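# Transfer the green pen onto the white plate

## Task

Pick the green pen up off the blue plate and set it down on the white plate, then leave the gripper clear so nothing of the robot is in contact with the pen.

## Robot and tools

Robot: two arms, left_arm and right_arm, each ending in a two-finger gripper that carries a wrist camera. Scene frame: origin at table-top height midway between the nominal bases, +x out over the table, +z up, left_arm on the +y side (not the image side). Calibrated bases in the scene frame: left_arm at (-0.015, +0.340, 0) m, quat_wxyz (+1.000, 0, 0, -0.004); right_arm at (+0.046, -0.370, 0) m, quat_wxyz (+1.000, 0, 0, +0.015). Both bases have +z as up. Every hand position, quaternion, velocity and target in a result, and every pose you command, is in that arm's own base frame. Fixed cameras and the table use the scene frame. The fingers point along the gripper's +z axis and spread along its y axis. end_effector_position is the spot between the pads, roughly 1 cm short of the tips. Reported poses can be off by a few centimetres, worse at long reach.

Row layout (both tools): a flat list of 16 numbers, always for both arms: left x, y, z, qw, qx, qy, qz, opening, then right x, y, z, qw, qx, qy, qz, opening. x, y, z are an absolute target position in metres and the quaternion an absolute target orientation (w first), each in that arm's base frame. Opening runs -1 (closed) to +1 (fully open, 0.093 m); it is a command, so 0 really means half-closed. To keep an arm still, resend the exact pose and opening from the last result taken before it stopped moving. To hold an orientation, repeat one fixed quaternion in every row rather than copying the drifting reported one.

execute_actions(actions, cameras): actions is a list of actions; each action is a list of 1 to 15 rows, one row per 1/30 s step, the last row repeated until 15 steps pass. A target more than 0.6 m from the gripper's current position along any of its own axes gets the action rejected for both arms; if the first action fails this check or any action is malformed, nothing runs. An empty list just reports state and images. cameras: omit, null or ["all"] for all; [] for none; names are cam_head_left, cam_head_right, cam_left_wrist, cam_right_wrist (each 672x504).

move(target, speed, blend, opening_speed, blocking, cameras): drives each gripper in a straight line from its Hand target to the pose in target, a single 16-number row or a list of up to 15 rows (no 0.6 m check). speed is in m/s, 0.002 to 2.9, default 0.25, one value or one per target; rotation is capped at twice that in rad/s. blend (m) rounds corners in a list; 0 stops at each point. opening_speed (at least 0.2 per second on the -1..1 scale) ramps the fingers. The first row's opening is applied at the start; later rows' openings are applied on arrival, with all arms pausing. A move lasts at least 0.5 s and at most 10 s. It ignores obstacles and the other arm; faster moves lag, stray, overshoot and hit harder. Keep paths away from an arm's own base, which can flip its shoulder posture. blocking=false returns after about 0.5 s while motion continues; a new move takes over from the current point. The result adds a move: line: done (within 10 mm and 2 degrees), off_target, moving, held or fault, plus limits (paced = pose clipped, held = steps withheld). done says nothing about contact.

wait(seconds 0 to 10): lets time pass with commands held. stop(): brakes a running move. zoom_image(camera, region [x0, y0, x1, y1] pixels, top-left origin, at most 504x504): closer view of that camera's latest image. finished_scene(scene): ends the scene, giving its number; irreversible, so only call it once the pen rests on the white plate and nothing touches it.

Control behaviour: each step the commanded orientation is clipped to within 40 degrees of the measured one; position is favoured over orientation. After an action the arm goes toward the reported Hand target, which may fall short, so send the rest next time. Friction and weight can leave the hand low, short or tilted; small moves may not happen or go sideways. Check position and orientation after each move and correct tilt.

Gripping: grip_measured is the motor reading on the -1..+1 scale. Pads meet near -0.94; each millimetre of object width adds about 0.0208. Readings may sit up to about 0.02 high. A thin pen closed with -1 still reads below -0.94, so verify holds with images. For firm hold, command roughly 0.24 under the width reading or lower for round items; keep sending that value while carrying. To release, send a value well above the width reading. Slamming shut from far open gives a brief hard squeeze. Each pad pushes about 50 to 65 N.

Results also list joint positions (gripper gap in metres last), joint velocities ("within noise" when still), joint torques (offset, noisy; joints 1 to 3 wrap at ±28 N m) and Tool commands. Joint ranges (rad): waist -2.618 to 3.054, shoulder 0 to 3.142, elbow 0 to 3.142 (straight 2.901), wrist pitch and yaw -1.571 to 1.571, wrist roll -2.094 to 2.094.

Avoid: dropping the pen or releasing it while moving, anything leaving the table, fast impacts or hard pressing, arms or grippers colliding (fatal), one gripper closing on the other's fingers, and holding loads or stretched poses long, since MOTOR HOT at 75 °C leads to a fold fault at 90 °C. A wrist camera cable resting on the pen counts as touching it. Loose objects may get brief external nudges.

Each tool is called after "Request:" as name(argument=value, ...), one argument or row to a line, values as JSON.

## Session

Request:
execute_actions(
  actions=[],
)

Scene clock: 0.00 s.
left_arm: end_effector_position=(+0.3444, -0.1940, +0.1429) grip_measured=+1.000 end_effector_quat_wxyz=(+0.410, +0.246, +0.846, -0.237) | right_arm: end_effector_position=(+0.3587, +0.1550, +0.1245) grip_measured=+1.000 end_effector_quat_wxyz=(+0.350, -0.104, +0.882, +0.298)
Joint positions: left_arm=[-0.358 1.38 0.763 -0.016 0.371 0.019 0.093] | right_arm=[0.202 1.439 0.77 -0.046 -0.495 0.195 0.093]
Joint velocities: within noise
Joint torques (N m): no reading
Motor temperatures (°C): left_arm=[26 27 28 29 26 28 26] | right_arm=[27 28 25 26 26 27 27]
Heat: left arm: 29 °C; right arm: 28 °C.
Hand target: left_arm +0.3457, -0.1944, +0.1474; +0.414, +0.246, +0.844, -0.237 | right_arm +0.3605, +0.1553, +0.1296; +0.356, -0.106, +0.879, +0.298
Tool commands: left_gripper/opening=+1.0 right_gripper/opening=+1.0

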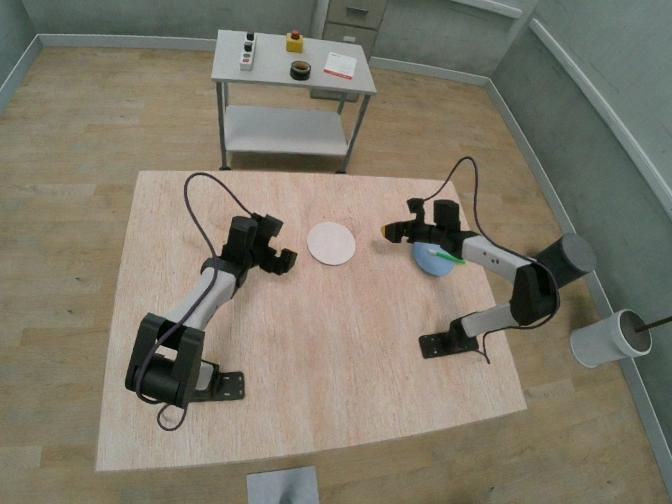

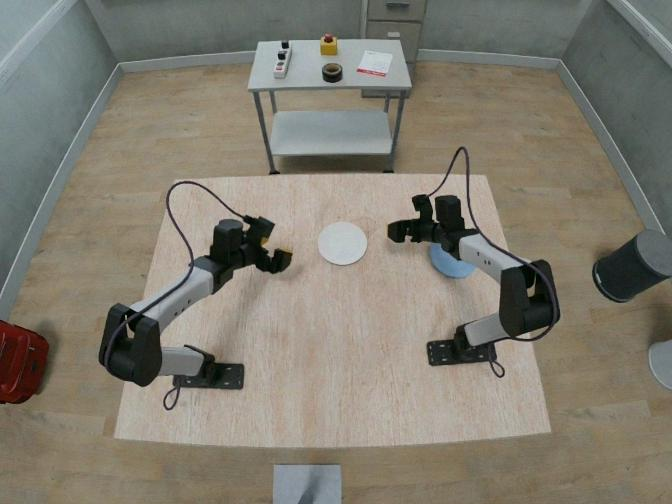

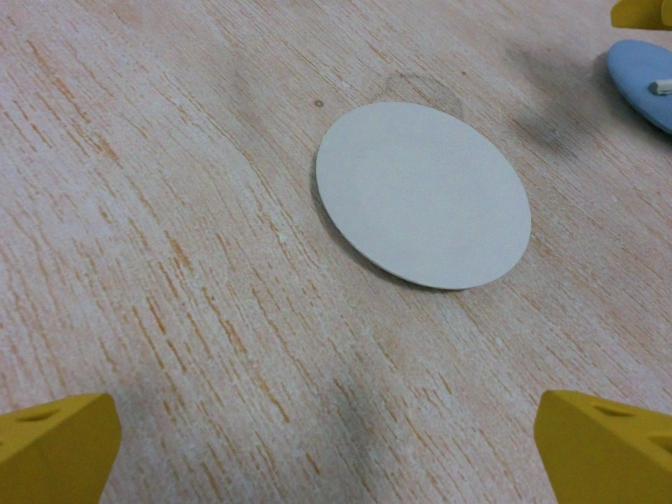

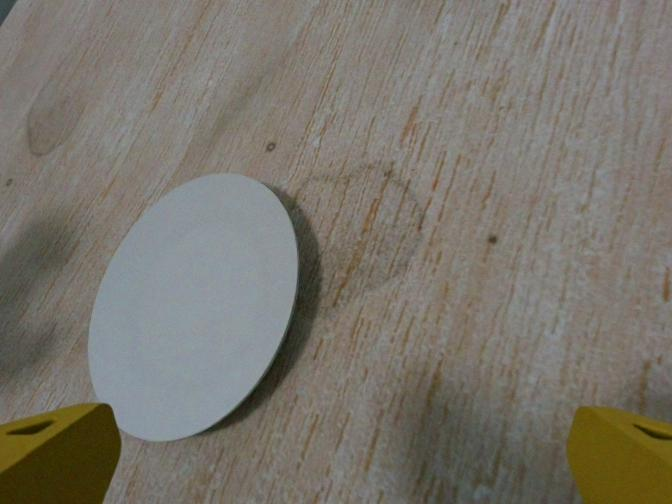

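Request:
move(
  target=[0.32,-0.04,0.147,0.414,0.246,0.844,-0.237,1,0.31,-0.035,0.13,0,-0.574,0.819,0,0],
  speed=0.5,
  cameras=["cam_head_left","cam_head_right","cam_right_wrist"],
)

Scene clock: 14.27 s.
left_arm: end_effector_position=(+0.3192, -0.0400, +0.1412) grip_measured=+1.000 end_effector_quat_wxyz=(+0.415, +0.240, +0.847, -0.229) | right_arm: end_effector_position=(+0.3054, -0.0309, +0.1266) grip_measured=+0.002 end_effector_quat_wxyz=(+0.005, -0.571, +0.821, +0.004)
Joint positions: left_arm=[0.262 1.265 0.734 -0.387 0.805 0.53 0.093] | right_arm=[-0.107 1.701 1.436 -1.304 -0.012 -1.323 0.045]
Joint velocities: within noise
Joint torques (N m): left_arm=[0.59 -2.8 10.5 1.34 0.77 0.27] | right_arm=[-0.1 -6.11 8.27 0.08 0 -0.05]
Motor temperatures (°C): left_arm=[26 28 30 33 26 28 26] | right_arm=[27 30 27 29 26 27 27]
Heat: left arm: 33 °C; right arm: 30 °C.
Hand target: left_arm +0.3196, -0.0406, +0.1471; +0.414, +0.245, +0.844, -0.238 | right_arm +0.3090, -0.0348, +0.1315; +0.001, -0.575, +0.818, -0.002
Off the commanded pose: left_arm 0.006 m, 1 deg | right_arm 0.007 m, 1 deg.
move: done
Images, in order (width x height): cam_head_left 672x504, cam_head_right 672x504, cam_right_wrist 672x504.

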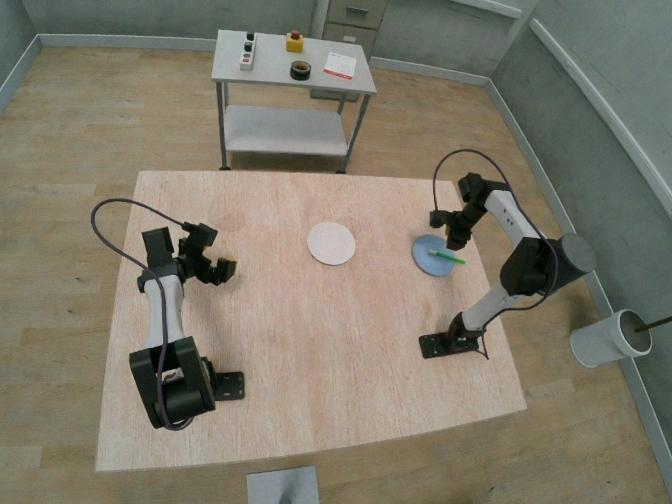

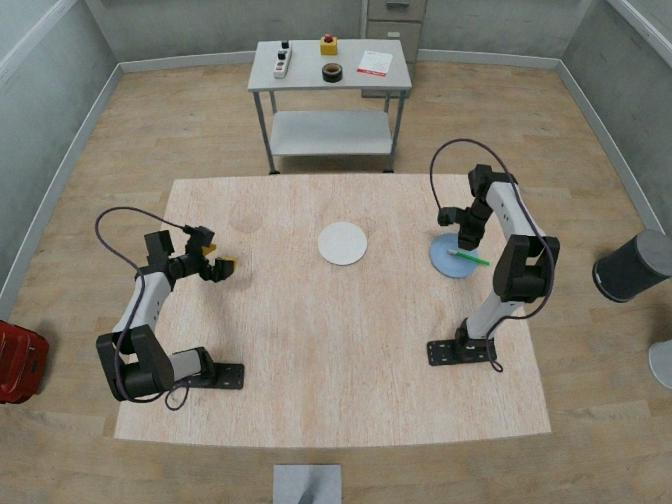

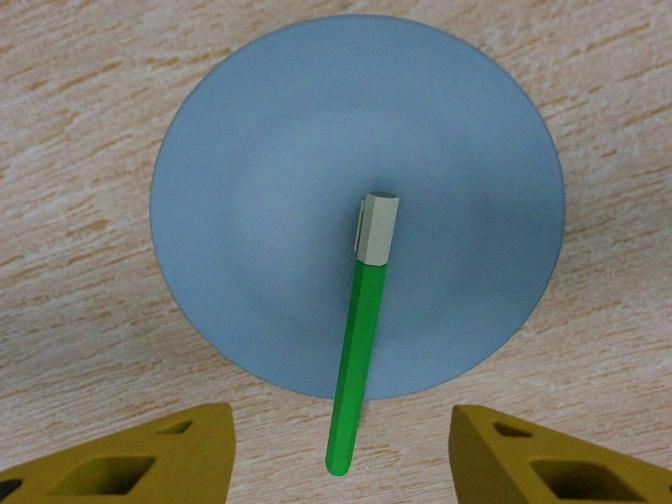

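Request:
move(
  target=[0.32,-0.04,0.147,0.414,0.246,0.844,-0.237,1,0.301,-0.068,0.038,0,-0.522,0.853,0,0],
  speed=0.3,
  cameras=["cam_right_wrist"],
)

Scene clock: 26.97 s.
left_arm: end_effector_position=(+0.3191, -0.0402, +0.1414) grip_measured=+1.000 end_effector_quat_wxyz=(+0.415, +0.241, +0.847, -0.229) | right_arm: end_effector_position=(+0.3020, -0.0662, +0.0444) grip_measured=+0.002 end_effector_quat_wxyz=(+0.004, -0.524, +0.852, +0.003)
Joint positions: left_arm=[0.262 1.265 0.734 -0.387 0.807 0.531 0.093] | right_arm=[-0.222 1.767 1.181 -0.983 -0.011 -1.325 0.045]
Joint velocities: within noise
Joint torques (N m): left_arm=[0.68 -2.77 10.48 1.37 0.75 0.25] | right_arm=[0.16 -6.9 3.79 0.57 -0.06 0.12]
Motor temperatures (°C): left_arm=[26 28 33 32 26 28 26] | right_arm=[27 31 29 27 26 27 27]
Heat: left arm: 33 °C; right arm: 31 °C.
Hand target: left_arm +0.3200, -0.0402, +0.1472; +0.415, +0.245, +0.843, -0.237 | right_arm +0.3007, -0.0678, +0.0381; +0.000, -0.523, +0.853, +0.001
Off the commanded pose: left_arm 0.006 m, 1 deg | right_arm 0.007 m, 1 deg.
move: done
Images, in order (width x height): cam_right_wrist 672x504.

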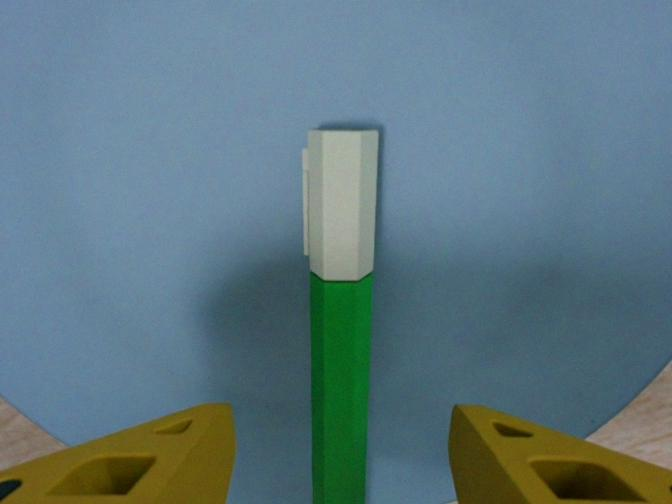

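Request:
move(
  target=[0.32,-0.04,0.147,0.414,0.246,0.844,-0.237,1,0.301,-0.069,0.032,0,-0.522,0.853,0,0],
  speed=0.1,
  cameras=[],
)

Request:
move(
  target=[0.32,-0.04,0.147,0.414,0.246,0.844,-0.237,1,0.301,-0.069,0.032,0,-0.522,0.853,0,-1],
  opening_speed=1.5,
  cameras=["cam_right_wrist"],
)

Scene clock: 38.73 s.
left_arm: end_effector_position=(+0.3191, -0.0402, +0.1414) grip_measured=+1.000 end_effector_quat_wxyz=(+0.415, +0.242, +0.846, -0.229) | right_arm: end_effector_position=(+0.3034, -0.0665, +0.0415) grip_measured=+0.002 end_effector_quat_wxyz=(+0.008, -0.524, +0.852, +0.000)
Joint positions: left_arm=[0.262 1.265 0.734 -0.387 0.807 0.533 0.093] | right_arm=[-0.222 1.767 1.168 -0.96 -0.011 -1.325 0.045]
Joint velocities: within noise
Joint torques (N m): left_arm=[0.68 -2.76 10.48 1.37 0.73 0.24] | right_arm=[-0.12 -6.06 3.59 0.63 -0.05 0.09]
Motor temperatures (°C): left_arm=[26 28 35 32 27 28 26] | right_arm=[27 31 28 27 26 27 27]
Heat: left arm: 35 °C; right arm: 31 °C.
Hand target: left_arm +0.3200, -0.0400, +0.1470; +0.415, +0.246, +0.844, -0.236 | right_arm +0.3007, -0.0689, +0.0323; +0.000, -0.522, +0.853, +0.000
Off the commanded pose: left_arm 0.006 m, 1 deg | right_arm 0.010 m, 1 deg.
move: done
No camera images: "cameras" was empty.

Scene clock: 39.93 s.
left_arm: end_effector_position=(+0.3191, -0.0402, +0.1414) grip_measured=+1.000 end_effector_quat_wxyz=(+0.415, +0.242, +0.846, -0.229) | right_arm: end_effector_position=(+0.3055, -0.0672, +0.0415) grip_measured=-0.977 end_effector_quat_wxyz=(+0.011, -0.524, +0.852, -0.004)
Joint positions: left_arm=[0.262 1.265 0.734 -0.387 0.807 0.533 0.093] | right_arm=[-0.222 1.767 1.168 -0.951 -0.009 -1.325 0]
Joint velocities: within noise
Joint torques (N m): left_arm=[0.69 -2.78 10.5 1.37 0.73 0.23] | right_arm=[-0.12 -6.13 3.62 0.54 -0.05 0.1]
Motor temperatures (°C): left_arm=[26 28 35 32 27 28 26] | right_arm=[27 31 28 27 26 27 27]
Heat: left arm: 35 °C; right arm: 31 °C.
Hand target: left_arm +0.3200, -0.0400, +0.1470; +0.415, +0.245, +0.844, -0.237 | right_arm +0.3010, -0.0690, +0.0323; +0.000, -0.522, +0.853, +0.000
Off the commanded pose: left_arm 0.006 m, 1 deg | right_arm 0.011 m, 1 deg.
move: off_target (right_arm)
Images, in order (width x height): cam_right_wrist 672x504.

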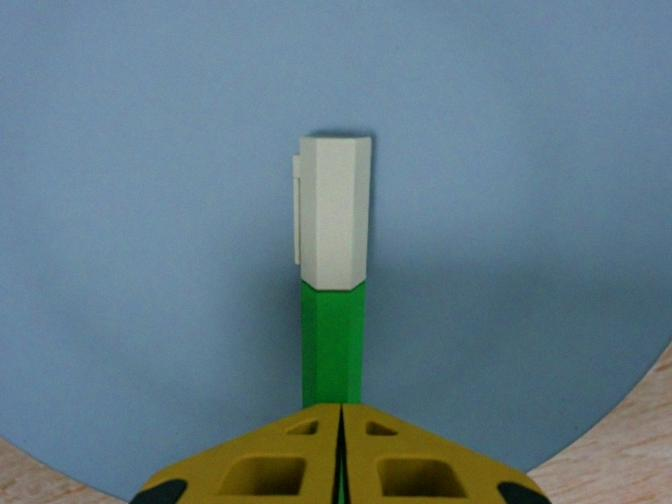

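Request:
move(
  target=[
    [0.32,-0.04,0.147,0.414,0.246,0.844,-0.237,1,0.301,-0.069,0.033,0,-0.522,0.853,0,0],
    [0.299,-0.069,0.012,0,-0.522,0.853,0,0],
  ],
  cameras=[],
)

Request:
move(
  target=[
    [0.32,-0.04,0.147,0.414,0.246,0.844,-0.237,1,0.301,-0.069,0.032,0,-0.522,0.853,0,0],
    [0.32,-0.04,0.147,0.414,0.246,0.844,-0.237,1,0.299,-0.069,0.013,0,-0.522,0.853,0,0],
    [0.32,-0.04,0.147,0.414,0.246,0.844,-0.237,1,0.299,-0.069,0.013,0,-0.522,0.853,0,-1],
  ],
  speed=0.12,
  opening_speed=1.5,
  cameras=["cam_right_wrist"],
)


Scene clock: 50.77 s.
left_arm: end_effector_position=(+0.3191, -0.0402, +0.1414) grip_measured=+1.000 end_effector_quat_wxyz=(+0.415, +0.242, +0.846, -0.229) | right_arm: end_effector_position=(+0.3049, -0.0684, +0.0242) grip_measured=-0.864 end_effector_quat_wxyz=(+0.010, -0.523, +0.852, -0.007)
Joint positions: left_arm=[0.262 1.265 0.734 -0.387 0.807 0.533 0.093] | right_arm=[-0.223 1.789 1.121 -0.879 -0.005 -1.325 0.004]
Joint velocities: within noise
Joint torques (N m): left_arm=[0.69 -2.77 10.48 1.37 0.73 0.23] | right_arm=[-0.1 -6.04 3.02 0.59 -0.11 0.08]
Motor temperatures (°C): left_arm=[26 28 36 32 27 28 26] | right_arm=[27 31 28 27 26 27 27]
Heat: left arm: 36 °C; right arm: 31 °C.
Hand target: left_arm +0.3200, -0.0400, +0.1470; +0.415, +0.245, +0.844, -0.237 | right_arm +0.2985, -0.0688, +0.0134; +0.000, -0.522, +0.853, +0.001
Off the commanded pose: left_arm 0.006 m, 1 deg | right_arm 0.013 m, 1 deg.
move: off_target (right_arm); target 3's new opening was sent with right_arm's hand 0.012 m and 1 deg from that target
Images, in order (width x height): cam_right_wrist 672x504.

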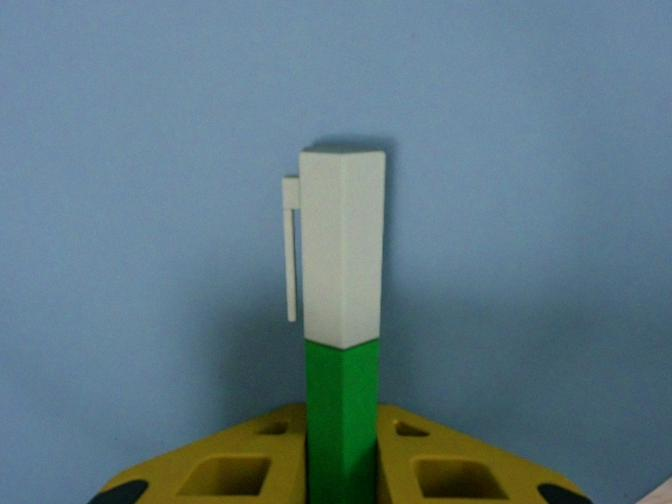

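Request:
move(
  target=[
    [0.32,-0.04,0.147,0.414,0.246,0.844,-0.237,1,0.301,-0.068,0.1,0,-0.522,0.853,0,-1],
    [0.32,-0.04,0.147,0.414,0.246,0.844,-0.237,1,0.358,0.335,0.1,0,-0.857,0.515,0,-1],
    [0.32,-0.04,0.147,0.414,0.246,0.844,-0.237,1,0.358,0.335,0.05,0,-0.857,0.515,0,-1],
  ],
  speed=[0.2,0.4,0.3],
  blend=0.025,
  cameras=["cam_head_left","cam_head_right","cam_right_wrist"],
)

Scene clock: 63.67 s.
left_arm: end_effector_position=(+0.3191, -0.0402, +0.1414) grip_measured=+1.000 end_effector_quat_wxyz=(+0.415, +0.242, +0.846, -0.229) | right_arm: end_effector_position=(+0.3620, +0.3422, +0.0558) grip_measured=-0.866 end_effector_quat_wxyz=(-0.019, +0.855, -0.519, +0.004)
Joint positions: left_arm=[0.262 1.265 0.734 -0.387 0.807 0.533 0.093] | right_arm=[0.756 2.552 2.461 -1.442 -0.003 -1.294 0.004]
Joint velocities: within noise
Joint torques (N m): left_arm=[0.66 -2.77 10.48 1.37 0.74 0.23] | right_arm=[-0.2 -13.61 4.36 0.16 -0.04 -0.03]
Motor temperatures (°C): left_arm=[26 28 37 32 27 28 26] | right_arm=[27 32 28 27 26 27 27]
Heat: left arm: 37 °C; right arm: 32 °C.
Hand target: left_arm +0.3200, -0.0400, +0.1470; +0.415, +0.245, +0.844, -0.237 | right_arm +0.3594, +0.3341, +0.0502; +0.000, +0.857, -0.516, +0.004
Off the commanded pose: left_arm 0.006 m, 1 deg | right_arm 0.010 m, 2 deg.
move: done
Images, in order (width x height): cam_head_left 672x504, cam_head_right 672x504, cam_right_wrist 672x504.

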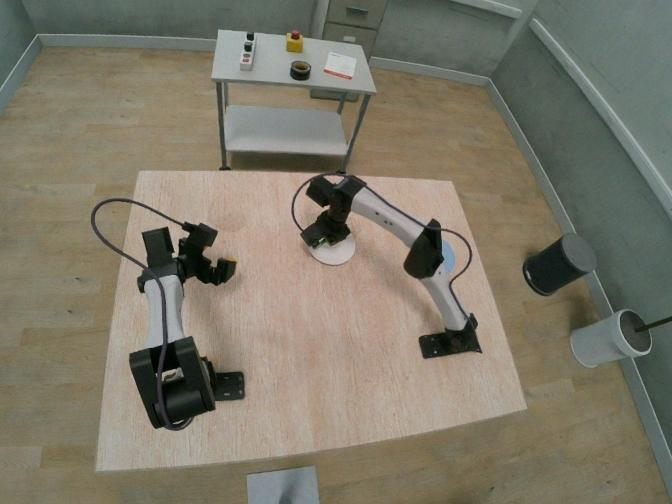

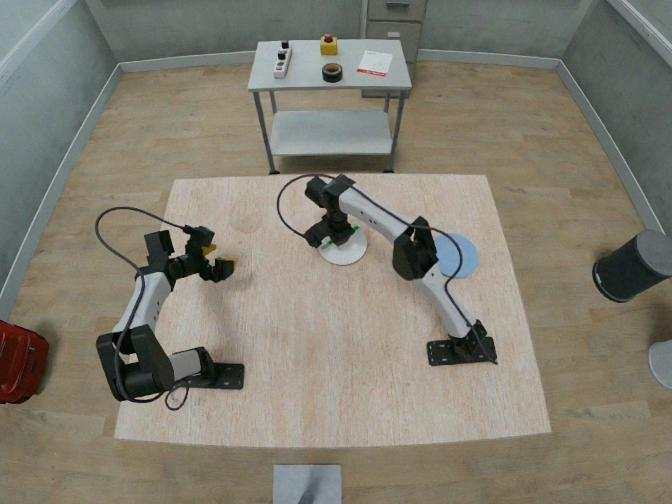

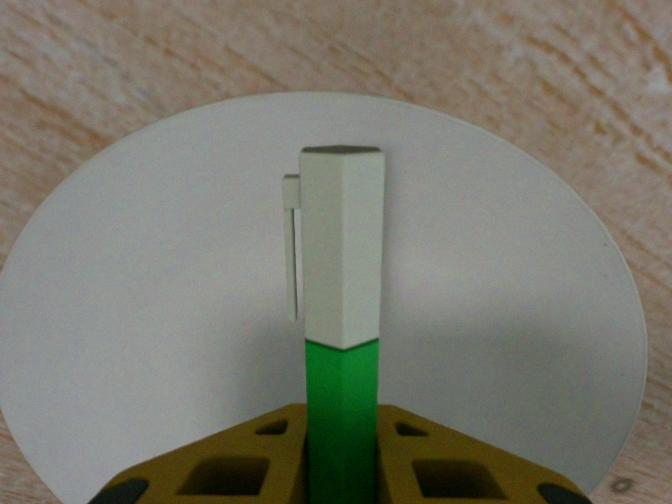

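Request:
move(
  target=[
    [0.32,-0.04,0.147,0.414,0.246,0.844,-0.237,1,0.353,0.344,0.016,0,-0.857,0.515,0,-1],
  ],
  speed=0.12,
  cameras=["cam_right_wrist","cam_head_right"],
)

Scene clock: 70.50 s.
left_arm: end_effector_position=(+0.3191, -0.0402, +0.1414) grip_measured=+1.000 end_effector_quat_wxyz=(+0.415, +0.242, +0.846, -0.229) | right_arm: end_effector_position=(+0.3512, +0.3385, +0.0291) grip_measured=-0.866 end_effector_quat_wxyz=(+0.006, +0.859, -0.511, -0.005)
Joint positions: left_arm=[0.262 1.265 0.734 -0.387 0.807 0.533 0.093] | right_arm=[0.765 2.552 2.356 -1.39 -0.006 -1.303 0.004]
Joint velocities: within noise
Joint torques (N m): left_arm=[0.68 -2.77 10.48 1.37 0.74 0.23] | right_arm=[0.77 -13.23 2.71 0.92 -0.12 0.16]
Motor temperatures (°C): left_arm=[26 28 37 32 27 28 26] | right_arm=[27 34 28 27 26 27 28]
Heat: left arm: 37 °C; right arm: 34 °C.
Hand target: left_arm +0.3200, -0.0400, +0.1470; +0.415, +0.245, +0.844, -0.237 | right_arm +0.3520, +0.3438, +0.0163; +0.001, +0.860, -0.511, -0.002
Off the commanded pose: left_arm 0.006 m, 1 deg | right_arm 0.014 m, 1 deg.
move: off_target (right_arm)
Images, in order (width x height): cam_head_right 672x504, cam_right_wrist 672x504.

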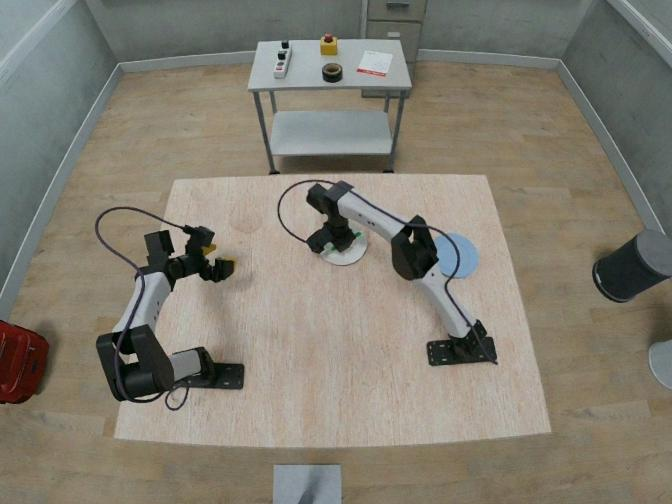

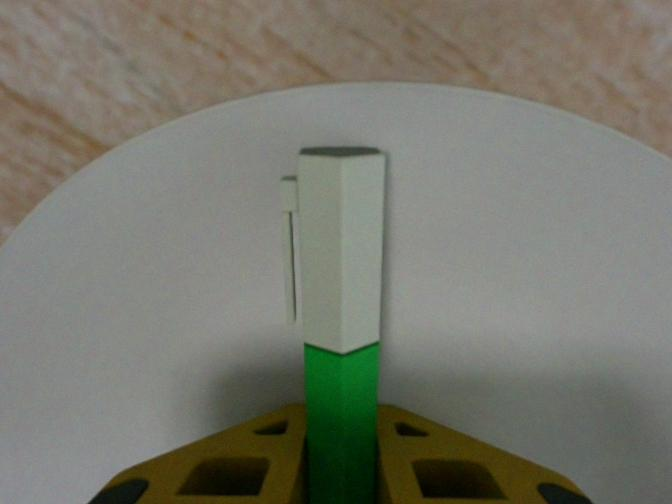

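Request:
move(
  target=[
    [0.32,-0.04,0.147,0.414,0.246,0.844,-0.237,1,0.353,0.344,0.008,0,-0.857,0.515,0,-1],
  ],
  speed=0.1,
  cameras=["cam_right_wrist"],
)

Scene clock: 74.93 s.
left_arm: end_effector_position=(+0.3191, -0.0402, +0.1414) grip_measured=+1.000 end_effector_quat_wxyz=(+0.415, +0.242, +0.846, -0.229) | right_arm: end_effector_position=(+0.3510, +0.3384, +0.0281) grip_measured=-0.866 end_effector_quat_wxyz=(+0.003, +0.859, -0.511, -0.004)
Joint positions: left_arm=[0.262 1.265 0.734 -0.387 0.807 0.533 0.093] | right_arm=[0.765 2.538 2.326 -1.367 -0.006 -1.303 0.004]
Joint velocities: within noise
Joint torques (N m): left_arm=[0.68 -2.76 10.47 1.37 0.73 0.23] | right_arm=[0.77 -11.95 2.36 1.04 -0.09 0.23]
Motor temperatures (°C): left_arm=[26 28 38 32 27 28 26] | right_arm=[27 35 28 27 26 27 28]
Heat: left arm: 38 °C; right arm: 35 °C.
Hand target: left_arm +0.3200, -0.0400, +0.1470; +0.415, +0.245, +0.844, -0.237 | right_arm +0.3522, +0.3432, +0.0084; +0.002, +0.857, -0.515, +0.000
Off the commanded pose: left_arm 0.006 m, 1 deg | right_arm 0.021 m, 1 deg.
move: off_target (right_arm)
Images, in order (width x height): cam_right_wrist 672x504.

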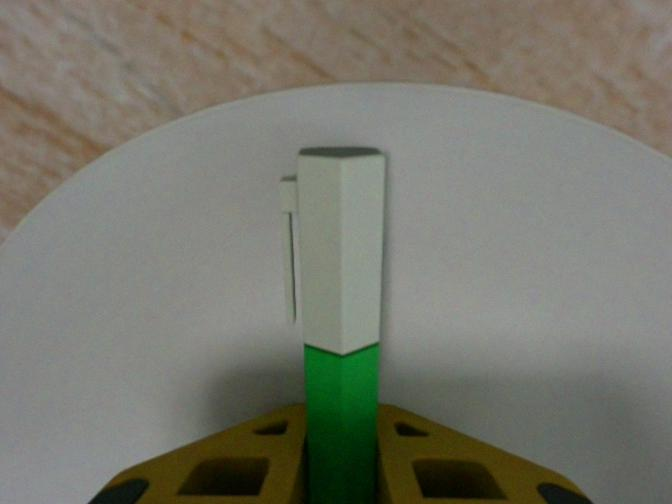

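In contact. Release.

Request:
move(
  target=[
    [0.32,-0.04,0.147,0.414,0.246,0.844,-0.237,1,0.353,0.344,0.013,0,-0.857,0.515,0,-0.3],
    [0.32,-0.04,0.147,0.414,0.246,0.844,-0.237,1,0.353,0.344,0.12,0,-0.857,0.515,0,-0.3],
  ],
  opening_speed=1.2,
  cameras=["cam_head_right","cam_right_wrist"],
)

Scene clock: 80.87 s.
left_arm: end_effector_position=(+0.3191, -0.0402, +0.1414) grip_measured=+1.000 end_effector_quat_wxyz=(+0.415, +0.242, +0.846, -0.229) | right_arm: end_effector_position=(+0.3557, +0.3436, +0.0996) grip_measured=-0.302 end_effector_quat_wxyz=(-0.036, +0.855, -0.517, +0.009)
Joint positions: left_arm=[0.262 1.265 0.734 -0.387 0.807 0.533 0.093] | right_arm=[0.768 2.528 2.594 -1.561 -0.001 -1.286 0.031]
Joint velocities: within noise
Joint torques (N m): left_arm=[0.69 -2.78 10.48 1.37 0.74 0.23] | right_arm=[0.58 -16.77 7.09 0.24 -0.08 0.18]
Motor temperatures (°C): left_arm=[26 28 38 32 27 28 26] | right_arm=[27 37 28 27 26 27 28]
Heat: left arm: 38 °C; right arm: 37 °C.
Hand target: left_arm +0.3200, -0.0400, +0.1470; +0.415, +0.245, +0.844, -0.237 | right_arm +0.3533, +0.3433, +0.1192; -0.050, +0.854, -0.518, +0.015
Off the commanded pose: left_arm 0.006 m, 1 deg | right_arm 0.021 m, 4 deg.
joint sent to its limit (right arm) — joint 4 (wrist pitch), lower limit. The joint targets are off in orientation, not in position.
move: off_target (right_arm)
Images, in order (width x height): cam_head_right 672x504, cam_right_wrist 672x504.

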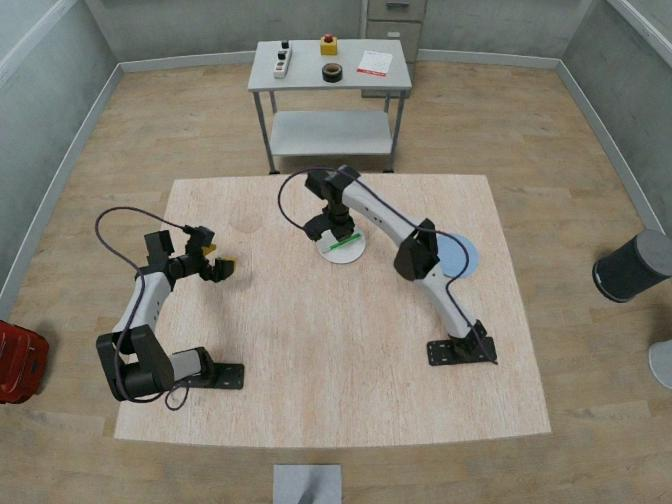

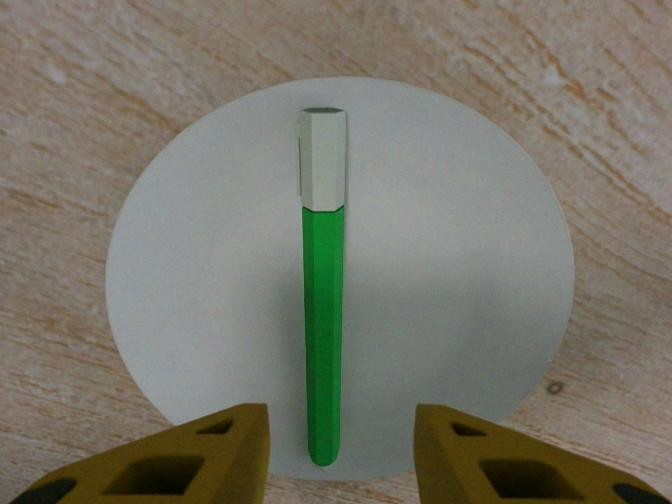

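Request:
finished_scene(
  scene=2,
)

The scene is finished: the task was done.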